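# Set the roller into the yellow bay across two bars

## Task

Put the roller down inside the yellow bay so that it rests on two neighbouring cross bars whose spacing roughly matches the spacing of the bars it sits on at the start. When finished, each bar must still rest on both rails.

## Robot and tools

ROBOTS. Four identical i2rt Big YAM arms, arm1 to arm4. Each has six joints, a right hand (index, middle and ring fingers plus a thumb, four hinges each, every hinge with its own motor) and a wrist camera named armN_cam_wrist. Two fixed room cameras are cam_high and cam_low. Foot (base_link) poses in the scene frame, metres, quaternion w,x,y,z; each foot faces its own +x: arm1 (-1.001, -0.474, 0.789) q(0.754, 0.007, -0.005, 0.656); arm2 (-0.293, 0.520, 0.772) q(0.673, 0.002, 0.002, -0.740); arm3 (0.627, -0.535, 0.781) q(0.634, 0.004, -0.004, 0.773); arm4 (1.215, 0.502, 0.857) q(0.739, -0.003, -0.001, -0.674). Reach is about 1.06 m from the joint1 axis.

FRAME. One shared scene frame: origin on the floor, +z up, metres. The hand point moves with the palm. In its own axes +z runs along straight fingers toward the tips, +x crosses the palm away from the thumb, +y comes out of the palm face (palm at y = -0.062). Straight fingertips end about 0.139 m beyond knuckles at z = -0.017. A rigid camera mast sticks out on the palm side near the wrist and can collide with things.

move. Arguments: arm1, arm2, arm3, arm4 (one object per robot; omit a robot to leave it on its old command) and cameras (list of names or ["all"]; [] for none). Inside a robot's object:
- joints: a map of absolute targets by name. joint1_rad..joint6_rad in radians: joint1 -2.879..2.879 (turn about foot, + is counter-clockwise from above), joint2 0..3.141 (shoulder, + lifts then swings forward), joint3 0..3.019 (elbow, + opens), joint4 -1.692..1.57 (hand pitch, + raises fingers), joint5 -1.57..1.57 (sideways swing, + to arm's right), joint6 -2.094..2.094 (roll, + clockwise seen from behind). Hand keys use a -1..+1 scale between each hinge's two stops (absolute, not offsets).
- target: seven numbers [x, y, z, qw, qx, qy, qz], an absolute hand pose in the scene frame, metres. The hand travels in a straight line from its current hand_target pose. When target is given, joints may contain only hand_ keys.
- speed: top path speed in m/s, 0.002 to 0.5 (default 0.25), rotation capped at double that in rad/s; valid only with target.
- min_time_s: 0.1 to 8 s, the shortest duration for this robot's arm joint moves.
All motions start together; all hand paths in one call finish together, paced by the slowest. A path runs 0.5 to 10 s. Paths ignore obstacles and other arms; hands lag, drift and can overshoot the speed, especially near full stretch, and often end a centimetre or more away. An unknown key makes the call invalid; an out-of-range value gets it refused, and a refusal or stop cancels the rest of that reply's move, wait and finished_scene calls.

FINGERS. Moving a hinge toward -1 curls it. Straight values: finger _mcp +0.75, _abd 0.00 (sideways spread), _pip +0.58, _dip +0.70; thumb_cmc +0.71 (toward -1 brings the thumb in front of the palm), thumb_axl +0.68 (twist), thumb_mcp +0.23, thumb_ipl +0.17. hand_current_limit (-1..1) caps every motor's current, linearly from 0 to 550 mA; start value +0.4. hand_speed (-0.96..1) sets set-point speed as (n+1)/2 of 8.5 rad/s; start -0.6. Motors are soft servos: grip force grows the further a goal sits past the object's surface. Keys left out keep their goals; sending a hinge its reported position slackens the grip. A motor at 495 mA or more for about 5 s shuts off for 10 s.

wait: seconds 0 to 10, no new commands; cameras as in move. zoom_image: camera plus region [x0, y0, x1, y1] pixels from the top-left, at most 504 by 504, only on a camera from the newest images. finished_scene: scene, the current scene's integer; irreversible, and the roller must stay in place unaided.

RESULTS. The "move" line gives, per robot sent a motion, "done" or its worst status. joint_status and hand_status describe the last accepted action: off_target (rested away, may still push), time_out (joints keep nearby targets and push; send the reported position to relax), not_followed (a safety check held the targets; "joint command not followed" or "pose unreachable"). on_its_own lists uncommanded activity; its "held at" is a target, not a reading. "as last shown" marks robots not named in the call, with "not commanded" status. hand is the measured pose; hand_target the pose the current joint targets give. hand_state words per motor: moving, goal, blocked, overload. *_current_ma are motor currents (positive pushes toward -1). Joint velocities are rad/s, "within noise" when still. Joint torques include the arm's weight and offsets; positive toward larger joint values; numbers 3 and 4 wrap at ±28 N m. A MOTOR HOT line warns of heat; an OVER-TEMPERATURE FAULT drops the arm for a while, after which blocked keys read limit_stop_at_motor_heat and must be resent. The scene keeps running while you think.

AVOID. Pressing or striking robots together (including one hand closing on another's fingers); the safety check can be late and lets hands and wrist cameras meet. Knocking anything out of the work area or to the floor, dropping or releasing the roller while it moves, slams and hard shoves on fixed or heavy parts. Arms do not stop on contact and keep pushing, which heats motors; so do stretched poses and unreachable targets. Loose objects may occasionally get a small push from outside.

Each tool is called by a JSON object that holds its "fn" and its "kwargs".

## Session

{"fn": "move", "kwargs": {}}

Scene clock: 0.00 s.
Joint torques (N m): no reading
Motor temperatures (°C): arm1=[27 27 30 26 23 24] | arm2=[30 23 24 27 23 24] | arm3=[29 25 22 25 22 22] | arm4=[27 25 29 25 26 23]
Heat: arm1: hottest joint3_rad 30 °C; arm2: hottest joint1_rad 30 °C; arm3: hottest joint1_rad 29 °C; arm4: hottest joint3_rad 29 °C.
Joint velocities: within noise
arm1.joint_positions: joint1_rad=-0.343 joint2_rad=+0.627 joint3_rad=+1.324 joint4_rad=-1.323 joint5_rad=+0.005 joint6_rad=+1.171 hand_index_mcp=+0.753 hand_index_abd=+0.000 hand_index_pip=+0.577 hand_index_dip=+0.696 hand_middle_mcp=+0.753 hand_middle_abd=+0.000 hand_middle_pip=+0.577 hand_middle_dip=+0.696 hand_ring_mcp=+0.753 hand_ring_abd=+0.000 hand_ring_pip=+0.577 hand_ring_dip=+0.696 hand_thumb_cmc=+0.714 hand_thumb_axl=+0.677 hand_thumb_mcp=+0.226 hand_thumb_ipl=+0.168 hand_current_limit=+0.400 hand_speed=-0.600
arm1.joint_status: not commanded
arm1.hand_state: goal,goal,goal,goal,goal,goal,goal,goal,goal,goal,goal,goal,goal,goal,goal,goal
arm1.index_mcp_current_ma: 0
arm1.index_abd_current_ma: 0
arm1.index_pip_current_ma: 0
arm1.index_dip_current_ma: 0
arm1.middle_mcp_current_ma: 0
arm1.middle_abd_current_ma: 0
arm1.middle_pip_current_ma: 0
arm1.middle_dip_current_ma: 0
arm1.ring_mcp_current_ma: 0
arm1.ring_abd_current_ma: 0
arm1.ring_pip_current_ma: 0
arm1.ring_dip_current_ma: 0
arm1.thumb_cmc_current_ma: 0
arm1.thumb_axl_current_ma: 0
arm1.thumb_mcp_current_ma: 0
arm1.thumb_ipl_current_ma: 0
arm1.hand_goal_index_mcp: 0.754
arm1.hand_goal_index_abd: 0.000
arm1.hand_goal_index_pip: 0.576
arm1.hand_goal_index_dip: 0.696
arm1.hand_goal_middle_mcp: 0.754
arm1.hand_goal_middle_abd: 0.000
arm1.hand_goal_middle_pip: 0.576
arm1.hand_goal_middle_dip: 0.696
arm1.hand_goal_ring_mcp: 0.754
arm1.hand_goal_ring_abd: 0.000
arm1.hand_goal_ring_pip: 0.576
arm1.hand_goal_ring_dip: 0.696
arm1.hand_goal_thumb_cmc: 0.714
arm1.hand_goal_thumb_axl: 0.678
arm1.hand_goal_thumb_mcp: 0.226
arm1.hand_goal_thumb_ipl: 0.168
arm1.hand: x=-0.8023 y=-0.2976 z=+1.3093 quat_wxyz=(-0.158, +0.655, +0.599, +0.433) (m; scene frame)
arm1.hand_target: x=-0.8032 y=-0.2995 z=+1.3223 quat_wxyz=(-0.162, +0.650, +0.594, +0.445) (m; scene frame)
arm1.hand_status: not commanded
arm2.joint_positions: joint1_rad=-0.310 joint2_rad=+0.624 joint3_rad=+1.365 joint4_rad=-1.216 joint5_rad=-0.015 joint6_rad=+1.060 hand_index_mcp=+0.753 hand_index_abd=+0.000 hand_index_pip=+0.577 hand_index_dip=+0.696 hand_middle_mcp=+0.753 hand_middle_abd=+0.000 hand_middle_pip=+0.577 hand_middle_dip=+0.696 hand_ring_mcp=+0.753 hand_ring_abd=+0.000 hand_ring_pip=+0.577 hand_ring_dip=+0.696 hand_thumb_cmc=+0.714 hand_thumb_axl=+0.677 hand_thumb_mcp=+0.226 hand_thumb_ipl=+0.168 hand_current_limit=+0.400 hand_speed=-0.600
arm2.joint_status: not commanded
arm2.hand_state: goal,goal,goal,goal,goal,goal,goal,goal,goal,goal,goal,goal,goal,goal,goal,goal
arm2.index_mcp_current_ma: 0
arm2.index_abd_current_ma: 0
arm2.index_pip_current_ma: 0
arm2.index_dip_current_ma: 0
arm2.middle_mcp_current_ma: 0
arm2.middle_abd_current_ma: 0
arm2.middle_pip_current_ma: 0
arm2.middle_dip_current_ma: 0
arm2.ring_mcp_current_ma: 0
arm2.ring_abd_current_ma: 0
arm2.ring_pip_current_ma: 0
arm2.ring_dip_current_ma: 0
arm2.thumb_cmc_current_ma: 0
arm2.thumb_axl_current_ma: 0
arm2.thumb_mcp_current_ma: 0
arm2.thumb_ipl_current_ma: 0
arm2.hand_goal_index_mcp: 0.754
arm2.hand_goal_index_abd: 0.000
arm2.hand_goal_index_pip: 0.576
arm2.hand_goal_index_dip: 0.696
arm2.hand_goal_middle_mcp: 0.754
arm2.hand_goal_middle_abd: 0.000
arm2.hand_goal_middle_pip: 0.576
arm2.hand_goal_middle_dip: 0.696
arm2.hand_goal_ring_mcp: 0.754
arm2.hand_goal_ring_abd: 0.000
arm2.hand_goal_ring_pip: 0.576
arm2.hand_goal_ring_dip: 0.696
arm2.hand_goal_thumb_cmc: 0.714
arm2.hand_goal_thumb_axl: 0.678
arm2.hand_goal_thumb_mcp: 0.226
arm2.hand_goal_thumb_ipl: 0.168
arm2.hand: x=-0.4747 y=+0.3036 z=+1.3413 quat_wxyz=(+0.490, +0.639, -0.568, +0.172) (m; scene frame)
arm2.hand_target: x=-0.4734 y=+0.3066 z=+1.3545 quat_wxyz=(+0.501, +0.633, -0.563, +0.176) (m; scene frame)
arm2.hand_status: not commanded
arm3.joint_positions: joint1_rad=-0.389 joint2_rad=+0.637 joint3_rad=+1.337 joint4_rad=-1.357 joint5_rad=+0.010 joint6_rad=+1.150 hand_index_mcp=+0.753 hand_index_abd=+0.000 hand_index_pip=+0.577 hand_index_dip=+0.696 hand_middle_mcp=+0.753 hand_middle_abd=+0.000 hand_middle_pip=+0.577 hand_middle_dip=+0.696 hand_ring_mcp=+0.753 hand_ring_abd=+0.000 hand_ring_pip=+0.577 hand_ring_dip=+0.696 hand_thumb_cmc=+0.714 hand_thumb_axl=+0.677 hand_thumb_mcp=+0.226 hand_thumb_ipl=+0.168 hand_current_limit=+0.400 hand_speed=-0.600
arm3.joint_status: not commanded
arm3.hand_state: goal,goal,goal,goal,goal,goal,goal,goal,goal,goal,goal,goal,goal,goal,goal,goal
arm3.index_mcp_current_ma: 0
arm3.index_abd_current_ma: 0
arm3.index_pip_current_ma: 0
arm3.index_dip_current_ma: 0
arm3.middle_mcp_current_ma: 0
arm3.middle_abd_current_ma: 0
arm3.middle_pip_current_ma: 0
arm3.middle_dip_current_ma: 0
arm3.ring_mcp_current_ma: 0
arm3.ring_abd_current_ma: 0
arm3.ring_pip_current_ma: 0
arm3.ring_dip_current_ma: 0
arm3.thumb_cmc_current_ma: 0
arm3.thumb_axl_current_ma: 0
arm3.thumb_mcp_current_ma: 0
arm3.thumb_ipl_current_ma: 0
arm3.hand_goal_index_mcp: 0.754
arm3.hand_goal_index_abd: 0.000
arm3.hand_goal_index_pip: 0.576
arm3.hand_goal_index_dip: 0.696
arm3.hand_goal_middle_mcp: 0.754
arm3.hand_goal_middle_abd: 0.000
arm3.hand_goal_middle_pip: 0.576
arm3.hand_goal_middle_dip: 0.696
arm3.hand_goal_ring_mcp: 0.754
arm3.hand_goal_ring_abd: 0.000
arm3.hand_goal_ring_pip: 0.576
arm3.hand_goal_ring_dip: 0.696
arm3.hand_goal_thumb_cmc: 0.714
arm3.hand_goal_thumb_axl: 0.678
arm3.hand_goal_thumb_mcp: 0.226
arm3.hand_goal_thumb_ipl: 0.168
arm3.hand: x=+0.7640 y=-0.3085 z=+1.2995 quat_wxyz=(-0.203, +0.559, +0.700, +0.396) (m; scene frame)
arm3.hand_target: x=+0.7636 y=-0.3106 z=+1.3100 quat_wxyz=(-0.208, +0.556, +0.695, +0.406) (m; scene frame)
arm3.hand_status: not commanded
arm4.joint_positions: joint1_rad=-0.033 joint2_rad=+0.649 joint3_rad=+1.347 joint4_rad=-1.191 joint5_rad=-0.028 joint6_rad=+1.121 hand_index_mcp=+0.753 hand_index_abd=+0.000 hand_index_pip=+0.577 hand_index_dip=+0.696 hand_middle_mcp=+0.753 hand_middle_abd=+0.000 hand_middle_pip=+0.577 hand_middle_dip=+0.696 hand_ring_mcp=+0.753 hand_ring_abd=+0.000 hand_ring_pip=+0.577 hand_ring_dip=+0.696 hand_thumb_cmc=+0.714 hand_thumb_axl=+0.677 hand_thumb_mcp=+0.226 hand_thumb_ipl=+0.168 hand_current_limit=+0.400 hand_speed=-0.600
arm4.joint_status: not commanded
arm4.hand_state: goal,goal,goal,goal,goal,goal,goal,goal,goal,goal,goal,goal,goal,goal,goal,goal
arm4.index_mcp_current_ma: 0
arm4.index_abd_current_ma: 0
arm4.index_pip_current_ma: 0
arm4.index_dip_current_ma: 0
arm4.middle_mcp_current_ma: 0
arm4.middle_abd_current_ma: 0
arm4.middle_pip_current_ma: 0
arm4.middle_dip_current_ma: 0
arm4.ring_mcp_current_ma: 0
arm4.ring_abd_current_ma: 0
arm4.ring_pip_current_ma: 0
arm4.ring_dip_current_ma: 0
arm4.thumb_cmc_current_ma: 0
arm4.thumb_axl_current_ma: 0
arm4.thumb_mcp_current_ma: 0
arm4.thumb_ipl_current_ma: 0
arm4.hand_goal_index_mcp: 0.754
arm4.hand_goal_index_abd: 0.000
arm4.hand_goal_index_pip: 0.576
arm4.hand_goal_index_dip: 0.696
arm4.hand_goal_middle_mcp: 0.754
arm4.hand_goal_middle_abd: 0.000
arm4.hand_goal_middle_pip: 0.576
arm4.hand_goal_middle_dip: 0.696
arm4.hand_goal_ring_mcp: 0.754
arm4.hand_goal_ring_abd: 0.000
arm4.hand_goal_ring_pip: 0.576
arm4.hand_goal_ring_dip: 0.696
arm4.hand_goal_thumb_cmc: 0.714
arm4.hand_goal_thumb_axl: 0.678
arm4.hand_goal_thumb_mcp: 0.226
arm4.hand_goal_thumb_ipl: 0.168
arm4.hand: x=+1.1512 y=+0.2194 z=+1.4140 quat_wxyz=(+0.423, +0.742, -0.427, +0.296) (m; scene frame)
arm4.hand_target: x=+1.1511 y=+0.2222 z=+1.4251 quat_wxyz=(+0.431, +0.737, -0.424, +0.301) (m; scene frame)
arm4.hand_status: not commanded
pictures: arm1_cam_wrist, arm2_cam_wrist, arm3_cam_wrist, arm4_cam_wrist, cam_high, cam_low
Images, in order (width x height): arm1_cam_wrist 672x504, arm2_cam_wrist 672x504, arm3_cam_wrist 672x504, arm4_cam_wrist 672x504, cam_high 672x504, cam_low 672x504.

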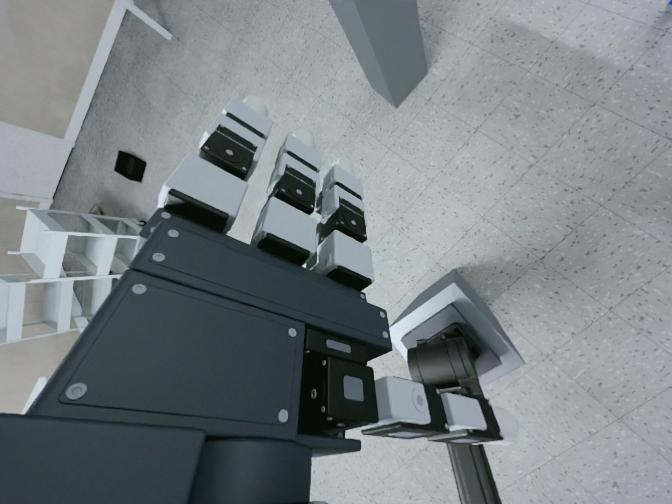

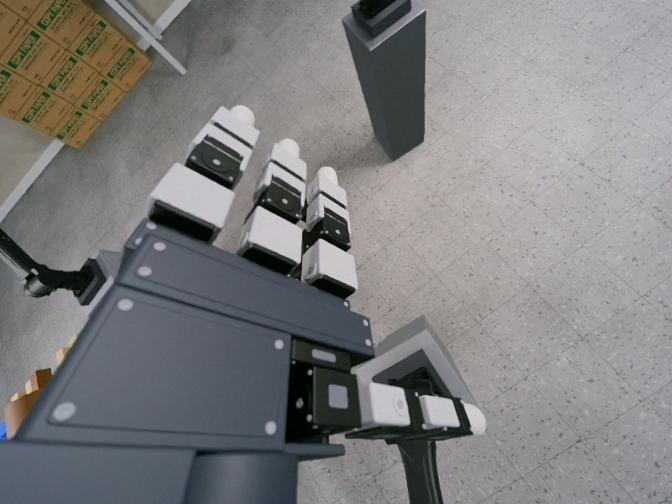

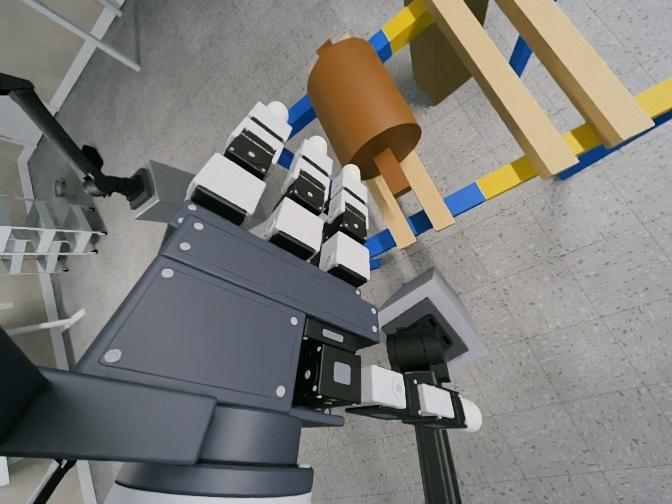

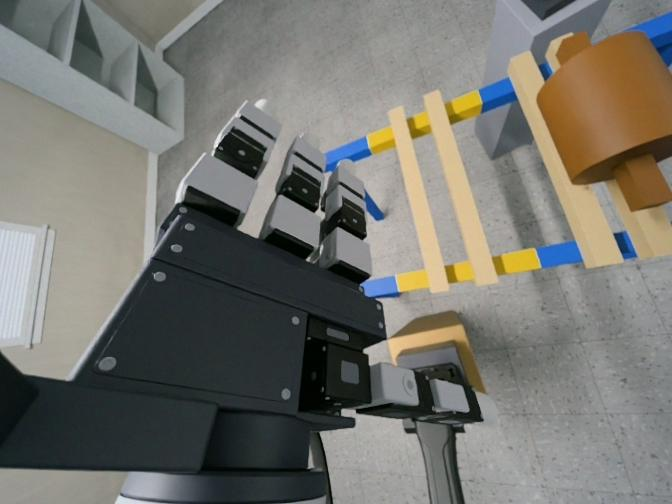

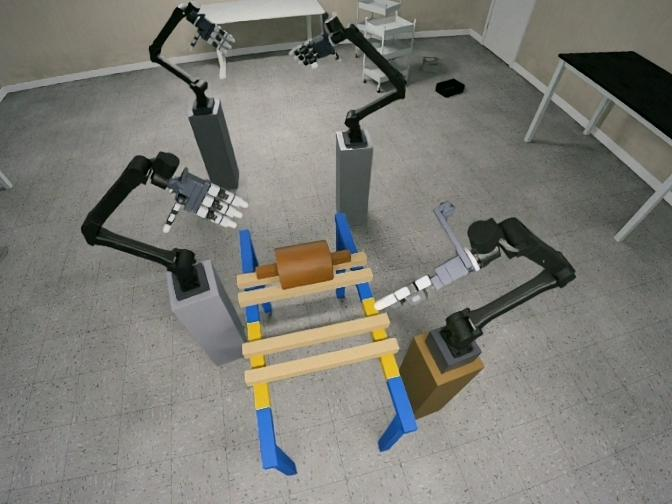

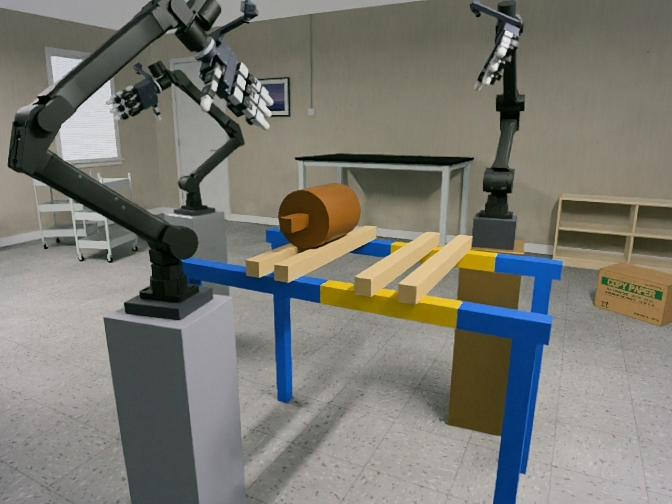

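{"fn": "zoom_image", "kwargs": {"camera": "cam_high", "region": [220, 200, 440, 365]}}

{"fn": "zoom_image", "kwargs": {"camera": "cam_low", "region": [180, 160, 580, 360]}}

{"fn": "zoom_image", "kwargs": {"camera": "arm3_cam_wrist", "region": [272, 0, 672, 300]}}

{"fn": "zoom_image", "kwargs": {"camera": "arm4_cam_wrist", "region": [272, 0, 672, 300]}}

Scaled by 2.291 from the camera's 672x504 image, which has a finer 960x720 frame.

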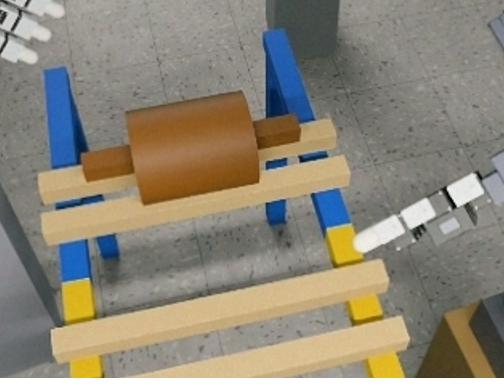

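Scaled by 1.260 from the camera's 672x504 image, which has a finer 960x720 frame.

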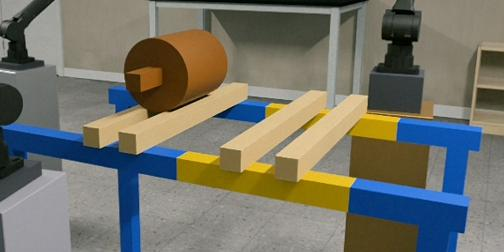

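Scaled by 1.260 from the camera's 672x504 image, which has a finer 960x720 frame.

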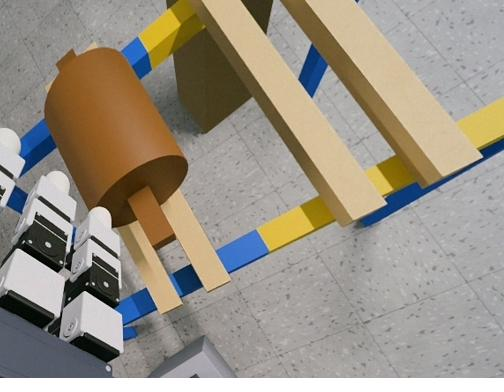

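Scaled by 1.260 from the camera's 672x504 image, which has a finer 960x720 frame.

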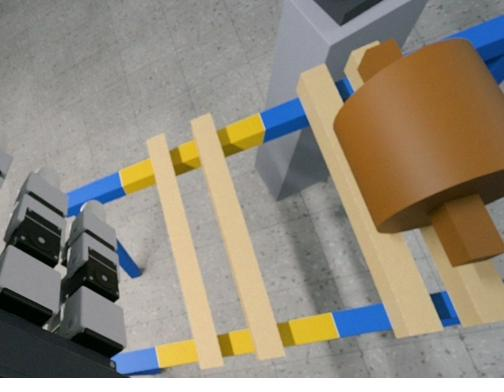

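{"fn": "zoom_image", "kwargs": {"camera": "cam_high", "region": [120, 130, 280, 330]}}

{"fn": "zoom_image", "kwargs": {"camera": "cam_high", "region": [370, 180, 600, 420]}}

{"fn": "zoom_image", "kwargs": {"camera": "cam_high", "region": [140, 0, 440, 230]}}

Scaled by 2.520 from the camera's 672x504 image, which has a finer 960x720 frame.

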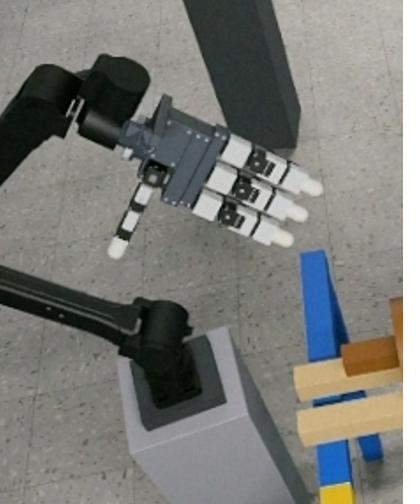

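Scaled by 2.100 from the camera's 672x504 image, which has a finer 960x720 frame.

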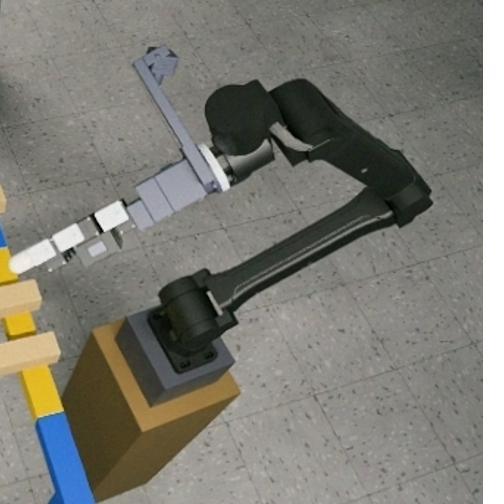

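Scaled by 1.680 from the camera's 672x504 image, which has a finer 960x720 frame.

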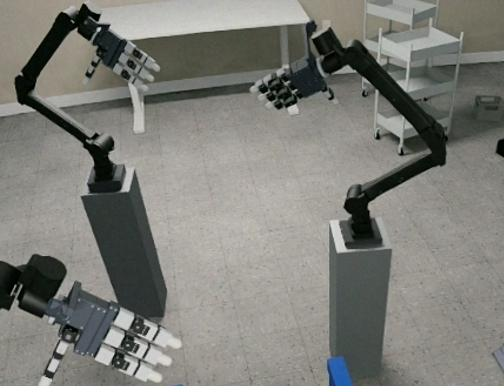

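{"fn": "move", "kwargs": {"arm3": {"joints": {"joint1_rad": -0.93, "joint6_rad": 0.84}, "min_time_s": 2}, "cameras": []}}

{"fn": "move", "kwargs": {"arm3": {"joints": {"joint2_rad": 1.75, "joint3_rad": 1.95, "joint4_rad": -1.55}, "min_time_s": 4}, "cameras": ["cam_high", "cam_low", "arm3_cam_wrist"]}}

Scene clock: 33.87 s.
Joint torques (N m): arm1=[-0.03 1.14 10.61 2.06 0.09 -0.16] | arm2=[-0.15 1.26 8.09 2.3 0.08 -0.02] | arm3=[-2.26 0.03 10.4 2.47 -0.03 -0.18] | arm4=[-0.56 0.56 11.03 1.85 0.04 -0.06]
Motor temperatures (°C): arm1=[27 27 31 26 23 24] | arm2=[30 23 27 27 23 24] | arm3=[29 25 24 25 22 22] | arm4=[27 25 32 25 26 23]
Heat: arm1: hottest joint3_rad 31 °C; arm2: hottest joint1_rad 30 °C; arm3: hottest joint1_rad 29 °C; arm4: hottest joint3_rad 32 °C.
move: arm3 done
Joint velocities: within noise
arm1, arm2, arm4: as last shown
arm1.joint_positions: joint1_rad=-0.343 joint2_rad=+0.627 joint3_rad=+1.324 joint4_rad=-1.323 joint5_rad=+0.005 joint6_rad=+1.171 hand_index_mcp=+0.754 hand_index_abd=+0.000 hand_index_pip=+0.577 hand_index_dip=+0.696 hand_middle_mcp=+0.754 hand_middle_abd=+0.000 hand_middle_pip=+0.577 hand_middle_dip=+0.696 hand_ring_mcp=+0.754 hand_ring_abd=+0.000 hand_ring_pip=+0.577 hand_ring_dip=+0.696 hand_thumb_cmc=+0.714 hand_thumb_axl=+0.677 hand_thumb_mcp=+0.226 hand_thumb_ipl=+0.168 hand_current_limit=+0.400 hand_speed=-0.600
arm1.index_mcp_current_ma: -1
arm1.index_abd_current_ma: 1
arm1.index_pip_current_ma: 3
arm1.middle_mcp_current_ma: -1
arm1.middle_abd_current_ma: 1
arm1.middle_pip_current_ma: 3
arm1.ring_mcp_current_ma: -2
arm1.ring_abd_current_ma: 1
arm1.ring_pip_current_ma: 3
arm1.thumb_cmc_current_ma: 1
arm1.thumb_axl_current_ma: -3
arm1.thumb_mcp_current_ma: -2
arm1.thumb_ipl_current_ma: -1
arm2.joint_positions: joint1_rad=-0.310 joint2_rad=+0.624 joint3_rad=+1.365 joint4_rad=-1.216 joint5_rad=-0.015 joint6_rad=+1.060 hand_index_mcp=+0.755 hand_index_abd=+0.000 hand_index_pip=+0.577 hand_index_dip=+0.696 hand_middle_mcp=+0.755 hand_middle_abd=+0.000 hand_middle_pip=+0.577 hand_middle_dip=+0.696 hand_ring_mcp=+0.755 hand_ring_abd=+0.000 hand_ring_pip=+0.577 hand_ring_dip=+0.696 hand_thumb_cmc=+0.715 hand_thumb_axl=+0.677 hand_thumb_mcp=+0.226 hand_thumb_ipl=+0.168 hand_current_limit=+0.400 hand_speed=-0.600
arm2.index_mcp_current_ma: 1
arm2.index_pip_current_ma: 1
arm2.middle_mcp_current_ma: 1
arm2.middle_pip_current_ma: 1
arm2.ring_mcp_current_ma: 1
arm2.ring_pip_current_ma: 1
arm2.thumb_cmc_current_ma: 1
arm2.thumb_axl_current_ma: -1
arm3.joint_positions: joint1_rad=-0.915 joint2_rad=+0.637 joint3_rad=+1.337 joint4_rad=-1.357 joint5_rad=+0.010 joint6_rad=+0.849 hand_index_mcp=+0.756 hand_index_abd=+0.000 hand_index_pip=+0.577 hand_index_dip=+0.696 hand_middle_mcp=+0.755 hand_middle_abd=+0.000 hand_middle_pip=+0.577 hand_middle_dip=+0.696 hand_ring_mcp=+0.755 hand_ring_abd=+0.000 hand_ring_pip=+0.577 hand_ring_dip=+0.696 hand_thumb_cmc=+0.716 hand_thumb_axl=+0.677 hand_thumb_mcp=+0.225 hand_thumb_ipl=+0.168 hand_current_limit=+0.400 hand_speed=-0.600
arm3.joint_status: all done
arm3.hand_state: goal,goal,goal,goal,goal,goal,goal,goal,goal,goal,goal,goal,goal,goal,goal,goal
arm3.index_mcp_current_ma: 9
arm3.index_abd_current_ma: 1
arm3.index_pip_current_ma: 4
arm3.index_dip_current_ma: 0
arm3.middle_mcp_current_ma: 8
arm3.middle_abd_current_ma: 1
arm3.middle_pip_current_ma: 4
arm3.middle_dip_current_ma: 0
arm3.ring_mcp_current_ma: 7
arm3.ring_abd_current_ma: 1
arm3.ring_pip_current_ma: 4
arm3.ring_dip_current_ma: 0
arm3.thumb_cmc_current_ma: 9
arm3.thumb_axl_current_ma: -4
arm3.thumb_mcp_current_ma: -3
arm3.thumb_ipl_current_ma: -2
arm3.hand_goal_index_mcp: 0.754
arm3.hand_goal_index_abd: 0.000
arm3.hand_goal_index_pip: 0.576
arm3.hand_goal_index_dip: 0.696
arm3.hand_goal_middle_mcp: 0.754
arm3.hand_goal_middle_abd: 0.000
arm3.hand_goal_middle_pip: 0.576
arm3.hand_goal_middle_dip: 0.696
arm3.hand_goal_ring_mcp: 0.754
arm3.hand_goal_ring_abd: 0.000
arm3.hand_goal_ring_pip: 0.576
arm3.hand_goal_ring_dip: 0.696
arm3.hand_goal_thumb_cmc: 0.714
arm3.hand_goal_thumb_axl: 0.678
arm3.hand_goal_thumb_mcp: 0.226
arm3.hand_goal_thumb_ipl: 0.168
arm3.hand: x=+0.8664 y=-0.3913 z=+1.3183 quat_wxyz=(-0.028, +0.635, +0.632, +0.443) (m; scene frame)
arm3.hand_target: x=+0.8669 y=-0.3964 z=+1.3297 quat_wxyz=(-0.024, +0.633, +0.626, +0.454) (m; scene frame)
arm3.hand_status: not commanded
arm4.joint_positions: joint1_rad=-0.033 joint2_rad=+0.649 joint3_rad=+1.347 joint4_rad=-1.191 joint5_rad=-0.028 joint6_rad=+1.121 hand_index_mcp=+0.755 hand_index_abd=+0.000 hand_index_pip=+0.577 hand_index_dip=+0.696 hand_middle_mcp=+0.755 hand_middle_abd=+0.000 hand_middle_pip=+0.577 hand_middle_dip=+0.696 hand_ring_mcp=+0.755 hand_ring_abd=+0.000 hand_ring_pip=+0.577 hand_ring_dip=+0.696 hand_thumb_cmc=+0.715 hand_thumb_axl=+0.677 hand_thumb_mcp=+0.226 hand_thumb_ipl=+0.168 hand_current_limit=+0.400 hand_speed=-0.600
arm4.index_mcp_current_ma: 1
arm4.index_pip_current_ma: 1
arm4.middle_mcp_current_ma: 1
arm4.middle_pip_current_ma: 1
arm4.ring_mcp_current_ma: 1
arm4.ring_pip_current_ma: 1
arm4.thumb_cmc_current_ma: 1
arm4.thumb_axl_current_ma: -1
pictures: none
No camera images: "cameras" was empty.

Scene clock: 38.63 s.
Joint torques (N m): arm1=[0.15 0.97 10.65 2.1 0.09 -0.16] | arm2=[-0.09 1.08 8.1 2.14 0.08 -0.03] | arm3=[-2.08 -16.21 14.02 0.62 0.03 -0.11] | arm4=[-0.56 0.56 11.02 1.84 0.04 -0.06]
Motor temperatures (°C): arm1=[27 27 31 26 23 24] | arm2=[30 23 27 27 23 24] | arm3=[29 25 25 25 22 22] | arm4=[27 25 32 25 26 23]
Heat: arm1: hottest joint3_rad 31 °C; arm2: hottest joint1_rad 30 °C; arm3: hottest joint1_rad 29 °C; arm4: hottest joint3_rad 32 °C.
move: arm3 done
Joint velocities: within noise
arm1, arm2, arm4: as last shown
arm3.joint_positions: joint1_rad=-0.916 joint2_rad=+1.730 joint3_rad=+1.893 joint4_rad=-1.542 joint5_rad=+0.010 joint6_rad=+0.848 hand_index_mcp=+0.756 hand_index_abd=+0.000 hand_index_pip=+0.577 hand_index_dip=+0.696 hand_middle_mcp=+0.756 hand_middle_abd=+0.000 hand_middle_pip=+0.577 hand_middle_dip=+0.696 hand_ring_mcp=+0.755 hand_ring_abd=+0.000 hand_ring_pip=+0.577 hand_ring_dip=+0.696 hand_thumb_cmc=+0.716 hand_thumb_axl=+0.677 hand_thumb_mcp=+0.224 hand_thumb_ipl=+0.168 hand_current_limit=+0.400 hand_speed=-0.600
arm3.joint_status: all done
arm3.hand_state: goal,goal,goal,goal,goal,goal,goal,goal,goal,goal,goal,goal,goal,goal,goal,goal
arm3.index_mcp_current_ma: 10
arm3.index_abd_current_ma: 1
arm3.index_pip_current_ma: 4
arm3.index_dip_current_ma: 0
arm3.middle_mcp_current_ma: 8
arm3.middle_abd_current_ma: 1
arm3.middle_pip_current_ma: 4
arm3.middle_dip_current_ma: 0
arm3.ring_mcp_current_ma: 8
arm3.ring_abd_current_ma: 1
arm3.ring_pip_current_ma: 4
arm3.ring_dip_current_ma: 0
arm3.thumb_cmc_current_ma: 10
arm3.thumb_axl_current_ma: -4
arm3.thumb_mcp_current_ma: -13
arm3.thumb_ipl_current_ma: -2
arm3.hand_goal_index_mcp: 0.754
arm3.hand_goal_index_abd: 0.000
arm3.hand_goal_index_pip: 0.576
arm3.hand_goal_index_dip: 0.696
arm3.hand_goal_middle_mcp: 0.754
arm3.hand_goal_middle_abd: 0.000
arm3.hand_goal_middle_pip: 0.576
arm3.hand_goal_middle_dip: 0.696
arm3.hand_goal_ring_mcp: 0.754
arm3.hand_goal_ring_abd: 0.000
arm3.hand_goal_ring_pip: 0.576
arm3.hand_goal_ring_dip: 0.696
arm3.hand_goal_thumb_cmc: 0.714
arm3.hand_goal_thumb_axl: 0.678
arm3.hand_goal_thumb_mcp: 0.226
arm3.hand_goal_thumb_ipl: 0.168
arm3.hand: x=+1.0911 y=-0.1318 z=+1.1050 quat_wxyz=(-0.006, +0.703, +0.704, +0.099) (m; scene frame)
arm3.hand_target: x=+1.1049 y=-0.1295 z=+1.1190 quat_wxyz=(-0.005, +0.704, +0.701, +0.113) (m; scene frame)
arm3.hand_status: not commanded
pictures: arm3_cam_wrist, cam_high, cam_low
Images, in order (width x height): arm3_cam_wrist 672x504, cam_high 672x504, cam_low 672x504.

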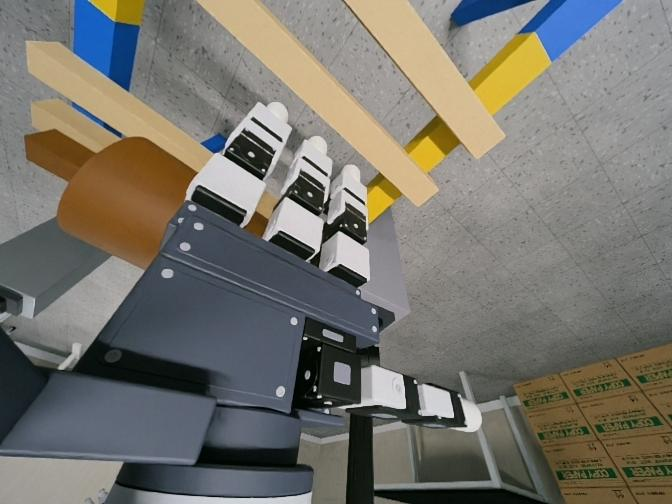

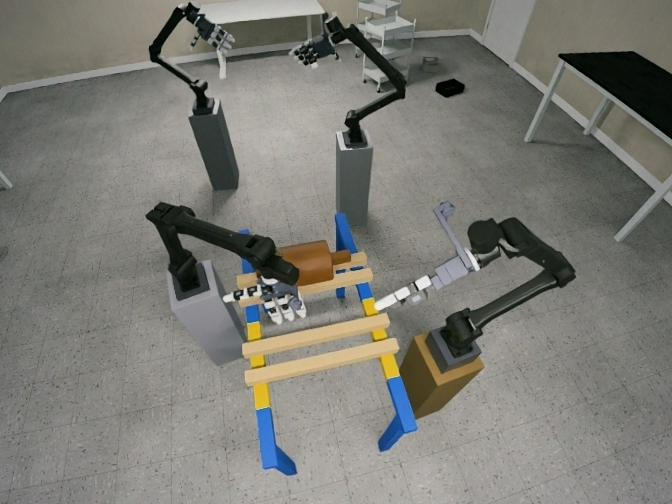

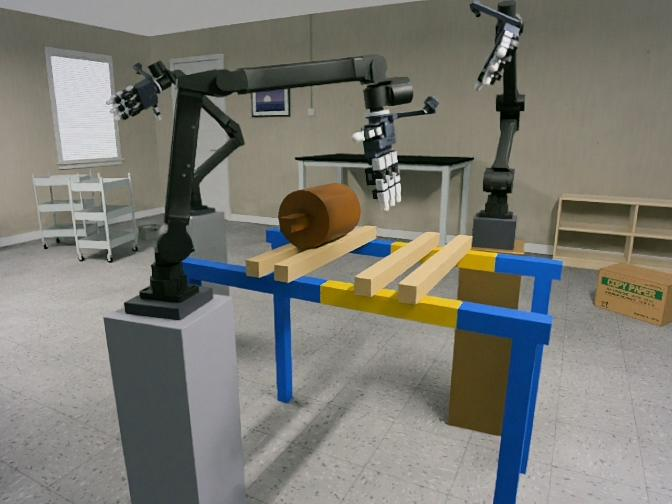

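{"fn": "zoom_image", "kwargs": {"camera": "cam_high", "region": [210, 220, 420, 400]}}

{"fn": "zoom_image", "kwargs": {"camera": "cam_low", "region": [230, 120, 530, 340]}}

{"fn": "zoom_image", "kwargs": {"camera": "arm3_cam_wrist", "region": [0, 0, 504, 400]}}

Scaled by 2.400 from the camera's 672x504 image, which has a finer 960x720 frame.

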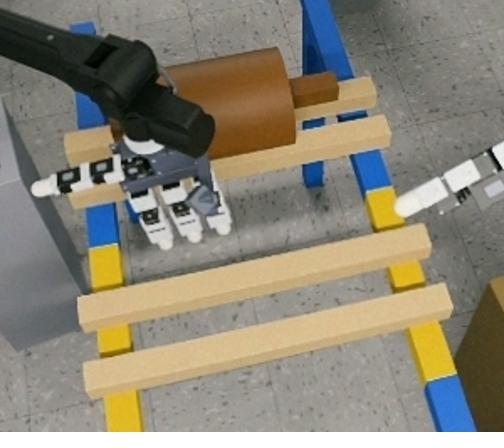

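Scaled by 1.680 from the camera's 672x504 image, which has a finer 960x720 frame.

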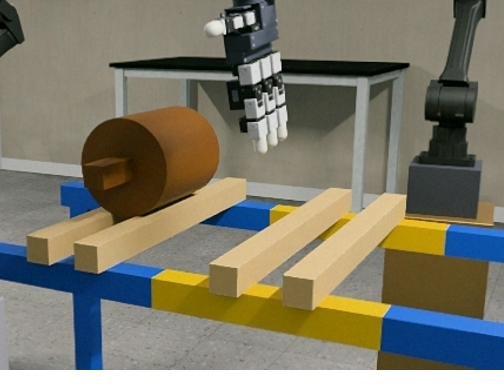

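Scaled by 1.000.

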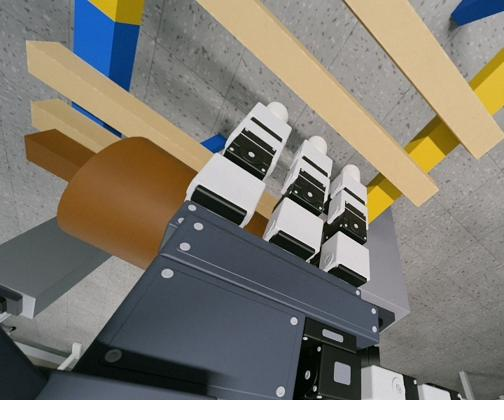

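{"fn": "move", "kwargs": {"arm3": {"target": [1.05, -0.063, 1.05, 0, 0.7071, 0.7071, 0], "speed": 0.15}, "cameras": ["cam_high", "cam_low", "arm3_cam_wrist"]}}

{"fn": "zoom_image", "kwargs": {"camera": "cam_high", "region": [210, 220, 420, 400]}}

{"fn": "zoom_image", "kwargs": {"camera": "cam_low", "region": [230, 120, 530, 340]}}

Scene clock: 46.23 s.
Joint torques (N m): arm1=[0.03 0.91 10.56 2.07 0.07 -0.16] | arm2=[-0.56 1.2 7.94 2.26 0.06 0.01] | arm3=[-0.21 -17.96 13.44 0.1 -0.08 0.12] | arm4=[-0.56 0.56 11.03 1.84 0.04 -0.06]
Motor temperatures (°C): arm1=[27 27 32 26 23 24] | arm2=[30 23 28 27 23 24] | arm3=[29 26 27 25 22 22] | arm4=[27 25 32 25 26 23]
Heat: arm1: hottest joint3_rad 32 °C; arm2: hottest joint1_rad 30 °C; arm3: hottest joint1_rad 29 °C; arm4: hottest joint3_rad 32 °C.
move: arm3 off_target
Joint velocities: within noise
arm1, arm2, arm4: as last shown
arm3.joint_positions: joint1_rad=-0.797 joint2_rad=+1.910 joint3_rad=+2.014 joint4_rad=-1.690 joint5_rad=+0.012 joint6_rad=+0.968 hand_index_mcp=+0.755 hand_index_abd=+0.000 hand_index_pip=+0.577 hand_index_dip=+0.696 hand_middle_mcp=+0.755 hand_middle_abd=+0.000 hand_middle_pip=+0.577 hand_middle_dip=+0.696 hand_ring_mcp=+0.755 hand_ring_abd=+0.000 hand_ring_pip=+0.577 hand_ring_dip=+0.696 hand_thumb_cmc=+0.716 hand_thumb_axl=+0.677 hand_thumb_mcp=+0.224 hand_thumb_ipl=+0.168 hand_current_limit=+0.400 hand_speed=-0.600
arm3.joint_status: not commanded
arm3.hand_state: goal,goal,goal,goal,goal,goal,goal,goal,goal,goal,goal,goal,goal,goal,goal,goal
arm3.index_mcp_current_ma: 5
arm3.index_abd_current_ma: 1
arm3.index_pip_current_ma: 4
arm3.index_dip_current_ma: 0
arm3.middle_mcp_current_ma: 4
arm3.middle_abd_current_ma: 1
arm3.middle_pip_current_ma: 4
arm3.middle_dip_current_ma: 0
arm3.ring_mcp_current_ma: 3
arm3.ring_abd_current_ma: 1
arm3.ring_pip_current_ma: 4
arm3.ring_dip_current_ma: 0
arm3.thumb_cmc_current_ma: 10
arm3.thumb_axl_current_ma: -4
arm3.thumb_mcp_current_ma: -13
arm3.thumb_ipl_current_ma: -2
arm3.hand_goal_index_mcp: 0.754
arm3.hand_goal_index_abd: 0.000
arm3.hand_goal_index_pip: 0.576
arm3.hand_goal_index_dip: 0.696
arm3.hand_goal_middle_mcp: 0.754
arm3.hand_goal_middle_abd: 0.000
arm3.hand_goal_middle_pip: 0.576
arm3.hand_goal_middle_dip: 0.696
arm3.hand_goal_ring_mcp: 0.754
arm3.hand_goal_ring_abd: 0.000
arm3.hand_goal_ring_pip: 0.576
arm3.hand_goal_ring_dip: 0.696
arm3.hand_goal_thumb_cmc: 0.714
arm3.hand_goal_thumb_axl: 0.678
arm3.hand_goal_thumb_mcp: 0.226
arm3.hand_goal_thumb_ipl: 0.168
arm3.hand: x=+1.0466 y=-0.0764 z=+1.0423 quat_wxyz=(+0.003, +0.706, +0.708, -0.004) (m; scene frame)
arm3.hand_target: x=+1.0494 y=-0.0636 z=+1.0498 quat_wxyz=(+0.000, +0.706, +0.708, +0.008) (m; scene frame)
arm3.hand_status: off_target (0.016 m and 0.6 deg from the pose sent, 0.097 m and 11.4 deg at the start; a joint's target at an end of its range on 26 of 49 steps)
pictures: arm3_cam_wrist, cam_high, cam_low
Images, in order (width x height): arm3_cam_wrist 672x504, cam_high 672x504, cam_low 672x504.

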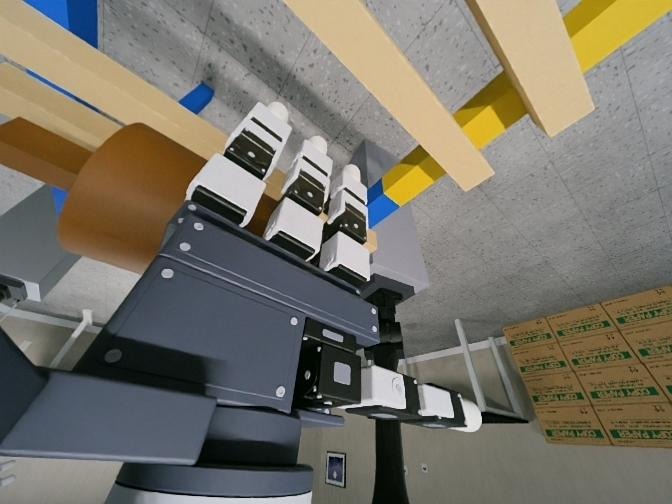

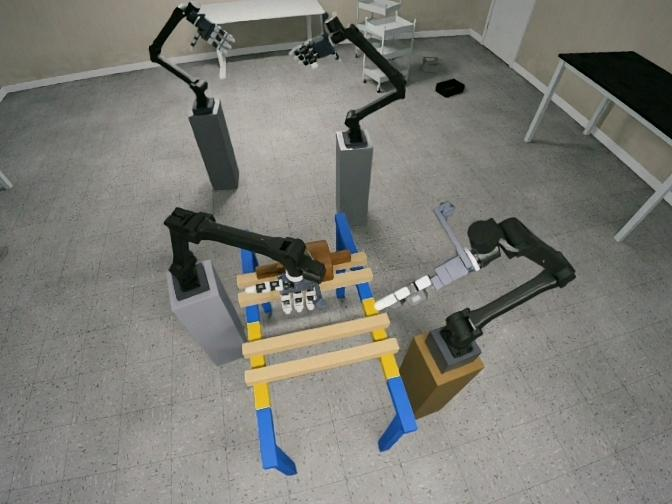

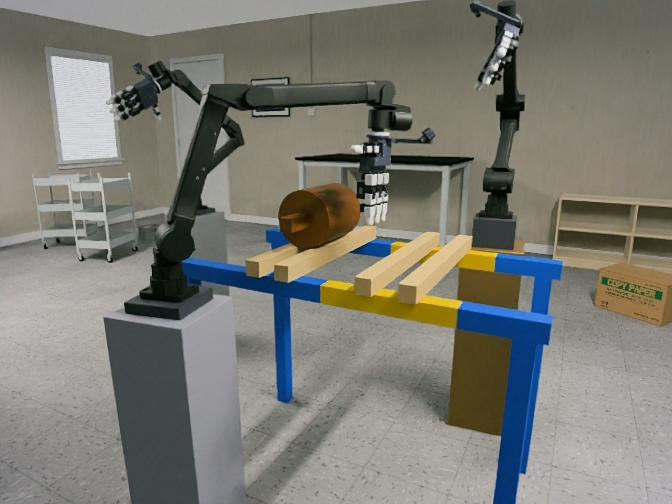

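Scaled by 2.400 from the camera's 672x504 image, which has a finer 960x720 frame.

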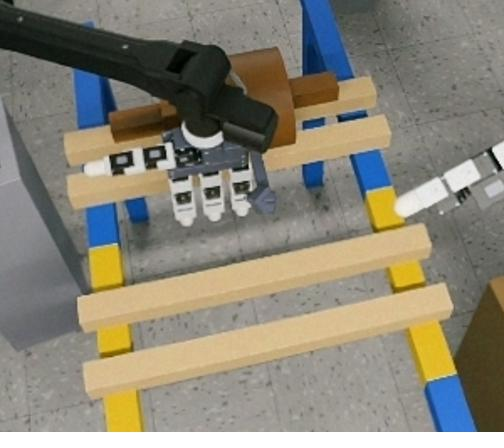

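Scaled by 1.680 from the camera's 672x504 image, which has a finer 960x720 frame.

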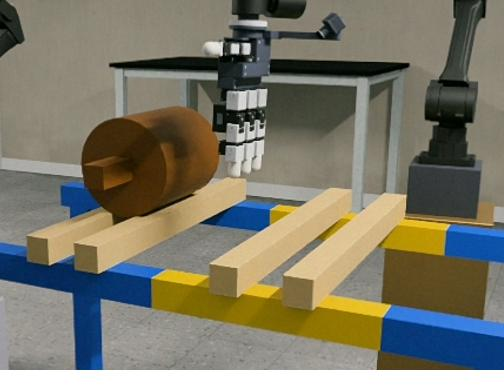

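{"fn": "move", "kwargs": {"arm3": {"target": [1.045, -0.01, 0.945, 0, 0.7071, 0.7071, 0], "speed": 0.12}, "cameras": ["cam_high", "cam_low", "arm3_cam_wrist"]}}

{"fn": "zoom_image", "kwargs": {"camera": "cam_high", "region": [210, 220, 420, 400]}}

{"fn": "zoom_image", "kwargs": {"camera": "cam_low", "region": [230, 120, 530, 340]}}

Scene clock: 54.20 s.
Joint torques (N m): arm1=[0.21 0.91 10.65 2.07 0.08 -0.15] | arm2=[-0.03 1.26 7.95 2.17 0.06 -0.03] | arm3=[0.44 -19.49 8.57 0.9 -0.13 0.11] | arm4=[-0.56 0.56 11.03 1.84 0.04 -0.06]
Motor temperatures (°C): arm1=[27 27 32 26 23 24] | arm2=[30 23 28 27 23 24] | arm3=[29 26 28 25 22 22] | arm4=[27 25 33 25 26 23]
Heat: arm1: hottest joint3_rad 32 °C; arm2: hottest joint1_rad 30 °C; arm3: hottest joint1_rad 29 °C; arm4: hottest joint3_rad 33 °C.
move: arm3 off_target
Joint velocities: within noise
arm1, arm2, arm4: as last shown
arm3.joint_positions: joint1_rad=-0.752 joint2_rad=+2.039 joint3_rad=+2.014 joint4_rad=-1.525 joint5_rad=+0.010 joint6_rad=+1.020 hand_index_mcp=+0.755 hand_index_abd=+0.000 hand_index_pip=+0.577 hand_index_dip=+0.696 hand_middle_mcp=+0.755 hand_middle_abd=+0.000 hand_middle_pip=+0.577 hand_middle_dip=+0.696 hand_ring_mcp=+0.755 hand_ring_abd=+0.000 hand_ring_pip=+0.577 hand_ring_dip=+0.696 hand_thumb_cmc=+0.716 hand_thumb_axl=+0.677 hand_thumb_mcp=+0.224 hand_thumb_ipl=+0.168 hand_current_limit=+0.400 hand_speed=-0.600
arm3.joint_status: not commanded
arm3.hand_state: goal,goal,goal,goal,goal,goal,goal,goal,goal,goal,goal,goal,goal,goal,goal,goal
arm3.index_mcp_current_ma: 5
arm3.index_abd_current_ma: 1
arm3.index_pip_current_ma: 4
arm3.index_dip_current_ma: 0
arm3.middle_mcp_current_ma: 4
arm3.middle_abd_current_ma: 1
arm3.middle_pip_current_ma: 4
arm3.middle_dip_current_ma: 0
arm3.ring_mcp_current_ma: 3
arm3.ring_abd_current_ma: 1
arm3.ring_pip_current_ma: 4
arm3.ring_dip_current_ma: 0
arm3.thumb_cmc_current_ma: 10
arm3.thumb_axl_current_ma: -4
arm3.thumb_mcp_current_ma: -13
arm3.thumb_ipl_current_ma: -2
arm3.hand_goal_index_mcp: 0.754
arm3.hand_goal_index_abd: 0.000
arm3.hand_goal_index_pip: 0.576
arm3.hand_goal_index_dip: 0.696
arm3.hand_goal_middle_mcp: 0.754
arm3.hand_goal_middle_abd: 0.000
arm3.hand_goal_middle_pip: 0.576
arm3.hand_goal_middle_dip: 0.696
arm3.hand_goal_ring_mcp: 0.754
arm3.hand_goal_ring_abd: 0.000
arm3.hand_goal_ring_pip: 0.576
arm3.hand_goal_ring_dip: 0.696
arm3.hand_goal_thumb_cmc: 0.714
arm3.hand_goal_thumb_axl: 0.678
arm3.hand_goal_thumb_mcp: 0.226
arm3.hand_goal_thumb_ipl: 0.168
arm3.hand: x=+1.0515 y=-0.0171 z=+0.9674 quat_wxyz=(-0.002, +0.709, +0.706, +0.014) (m; scene frame)
arm3.hand_target: x=+1.0446 y=-0.0105 z=+0.9452 quat_wxyz=(+0.000, +0.707, +0.707, +0.000) (m; scene frame)
arm3.hand_status: off_target (0.024 m and 1.7 deg from the pose sent, 0.118 m and 0.6 deg at the start)
pictures: arm3_cam_wrist, cam_high, cam_low
Images, in order (width x height): arm3_cam_wrist 672x504, cam_high 672x504, cam_low 672x504.

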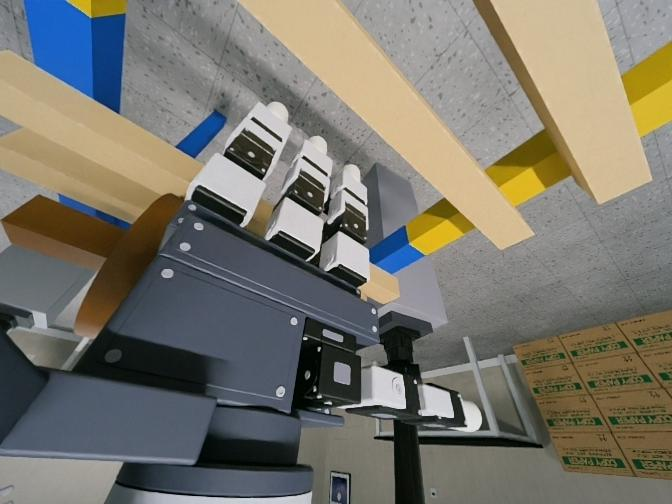

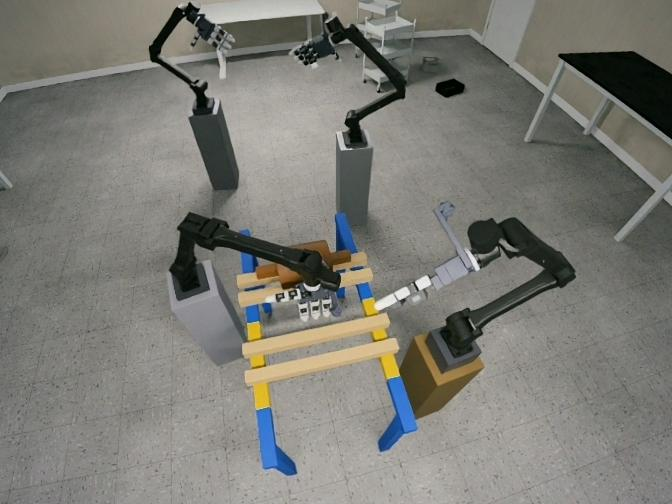

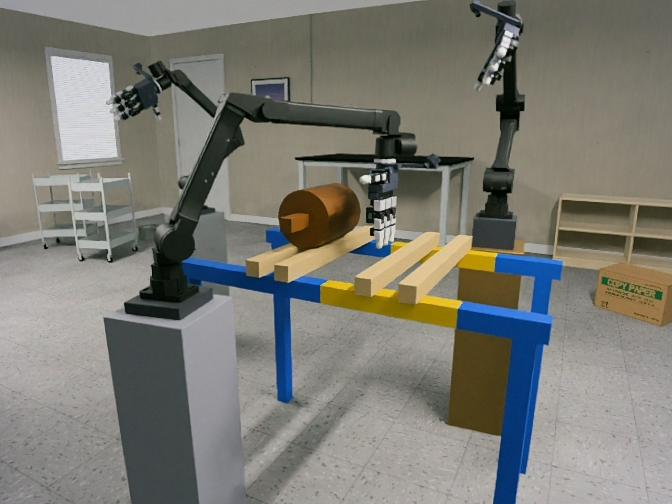

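Scaled by 2.400 from the camera's 672x504 image, which has a finer 960x720 frame.

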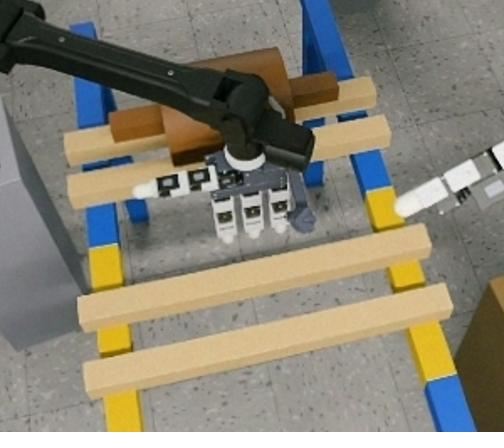

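Scaled by 1.680 from the camera's 672x504 image, which has a finer 960x720 frame.

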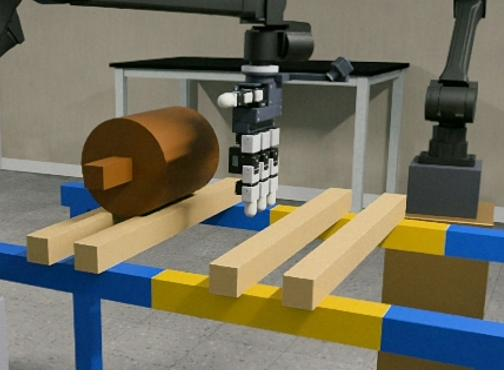

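{"fn": "move", "kwargs": {"arm3": {"target": [1.04, -0.01, 0.912, 0, 0.7071, 0.7071, 0], "speed": 0.1}, "cameras": ["cam_low"]}}

{"fn": "zoom_image", "kwargs": {"camera": "cam_low", "region": [330, 180, 480, 310]}}

Scene clock: 55.83 s.
Joint torques (N m): arm1=[-0.03 0.85 10.58 2.06 0.07 -0.16] | arm2=[-0.21 0.91 7.98 2.33 0.05 0.01] | arm3=[0.44 -19.37 7.94 0.91 -0.12 0.1] | arm4=[-0.56 0.56 11.02 1.85 0.04 -0.06]
Motor temperatures (°C): arm1=[27 27 32 26 23 24] | arm2=[30 23 28 27 23 24] | arm3=[29 26 28 25 22 22] | arm4=[27 25 33 25 26 23]
Heat: arm1: hottest joint3_rad 32 °C; arm2: hottest joint1_rad 30 °C; arm3: hottest joint1_rad 29 °C; arm4: hottest joint3_rad 33 °C.
move: arm3 off_target
Joint velocities: within noise
arm1, arm2, arm4: as last shown
arm3.joint_positions: joint1_rad=-0.746 joint2_rad=+2.039 joint3_rad=+1.937 joint4_rad=-1.440 joint5_rad=+0.010 joint6_rad=+1.027 hand_index_mcp=+0.755 hand_index_abd=+0.000 hand_index_pip=+0.577 hand_index_dip=+0.696 hand_middle_mcp=+0.755 hand_middle_abd=+0.000 hand_middle_pip=+0.577 hand_middle_dip=+0.696 hand_ring_mcp=+0.755 hand_ring_abd=+0.000 hand_ring_pip=+0.577 hand_ring_dip=+0.696 hand_thumb_cmc=+0.716 hand_thumb_axl=+0.677 hand_thumb_mcp=+0.224 hand_thumb_ipl=+0.168 hand_current_limit=+0.400 hand_speed=-0.600
arm3.joint_status: not commanded
arm3.hand_state: goal,goal,goal,goal,goal,goal,goal,goal,goal,goal,goal,goal,goal,goal,goal,goal
arm3.index_mcp_current_ma: 5
arm3.index_abd_current_ma: 1
arm3.index_pip_current_ma: 4
arm3.index_dip_current_ma: 0
arm3.middle_mcp_current_ma: 4
arm3.middle_abd_current_ma: 1
arm3.middle_pip_current_ma: 4
arm3.middle_dip_current_ma: 0
arm3.ring_mcp_current_ma: 3
arm3.ring_abd_current_ma: 1
arm3.ring_pip_current_ma: 4
arm3.ring_dip_current_ma: 0
arm3.thumb_cmc_current_ma: 10
arm3.thumb_axl_current_ma: -4
arm3.thumb_mcp_current_ma: -13
arm3.thumb_ipl_current_ma: -2
arm3.hand_goal_index_mcp: 0.754
arm3.hand_goal_index_abd: 0.000
arm3.hand_goal_index_pip: 0.576
arm3.hand_goal_index_dip: 0.696
arm3.hand_goal_middle_mcp: 0.754
arm3.hand_goal_middle_abd: 0.000
arm3.hand_goal_middle_pip: 0.576
arm3.hand_goal_middle_dip: 0.696
arm3.hand_goal_ring_mcp: 0.754
arm3.hand_goal_ring_abd: 0.000
arm3.hand_goal_ring_pip: 0.576
arm3.hand_goal_ring_dip: 0.696
arm3.hand_goal_thumb_cmc: 0.714
arm3.hand_goal_thumb_axl: 0.678
arm3.hand_goal_thumb_mcp: 0.226
arm3.hand_goal_thumb_ipl: 0.168
arm3.hand: x=+1.0487 y=-0.0150 z=+0.9385 quat_wxyz=(-0.003, +0.709, +0.705, +0.018) (m; scene frame)
arm3.hand_target: x=+1.0396 y=-0.0107 z=+0.9124 quat_wxyz=(+0.000, +0.707, +0.707, +0.000) (m; scene frame)
arm3.hand_status: off_target (0.028 m and 2.2 deg from the pose sent, 0.057 m and 1.7 deg at the start)
pictures: cam_low
Images, in order (width x height): cam_low 672x504.

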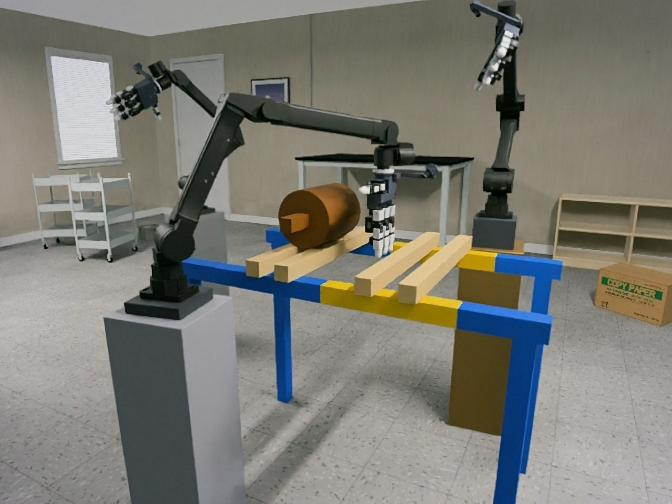

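Scaled by 3.360 from the camera's 672x504 image, which has a finer 960x720 frame.

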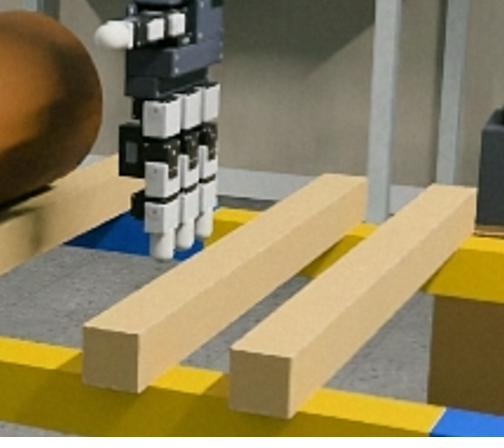

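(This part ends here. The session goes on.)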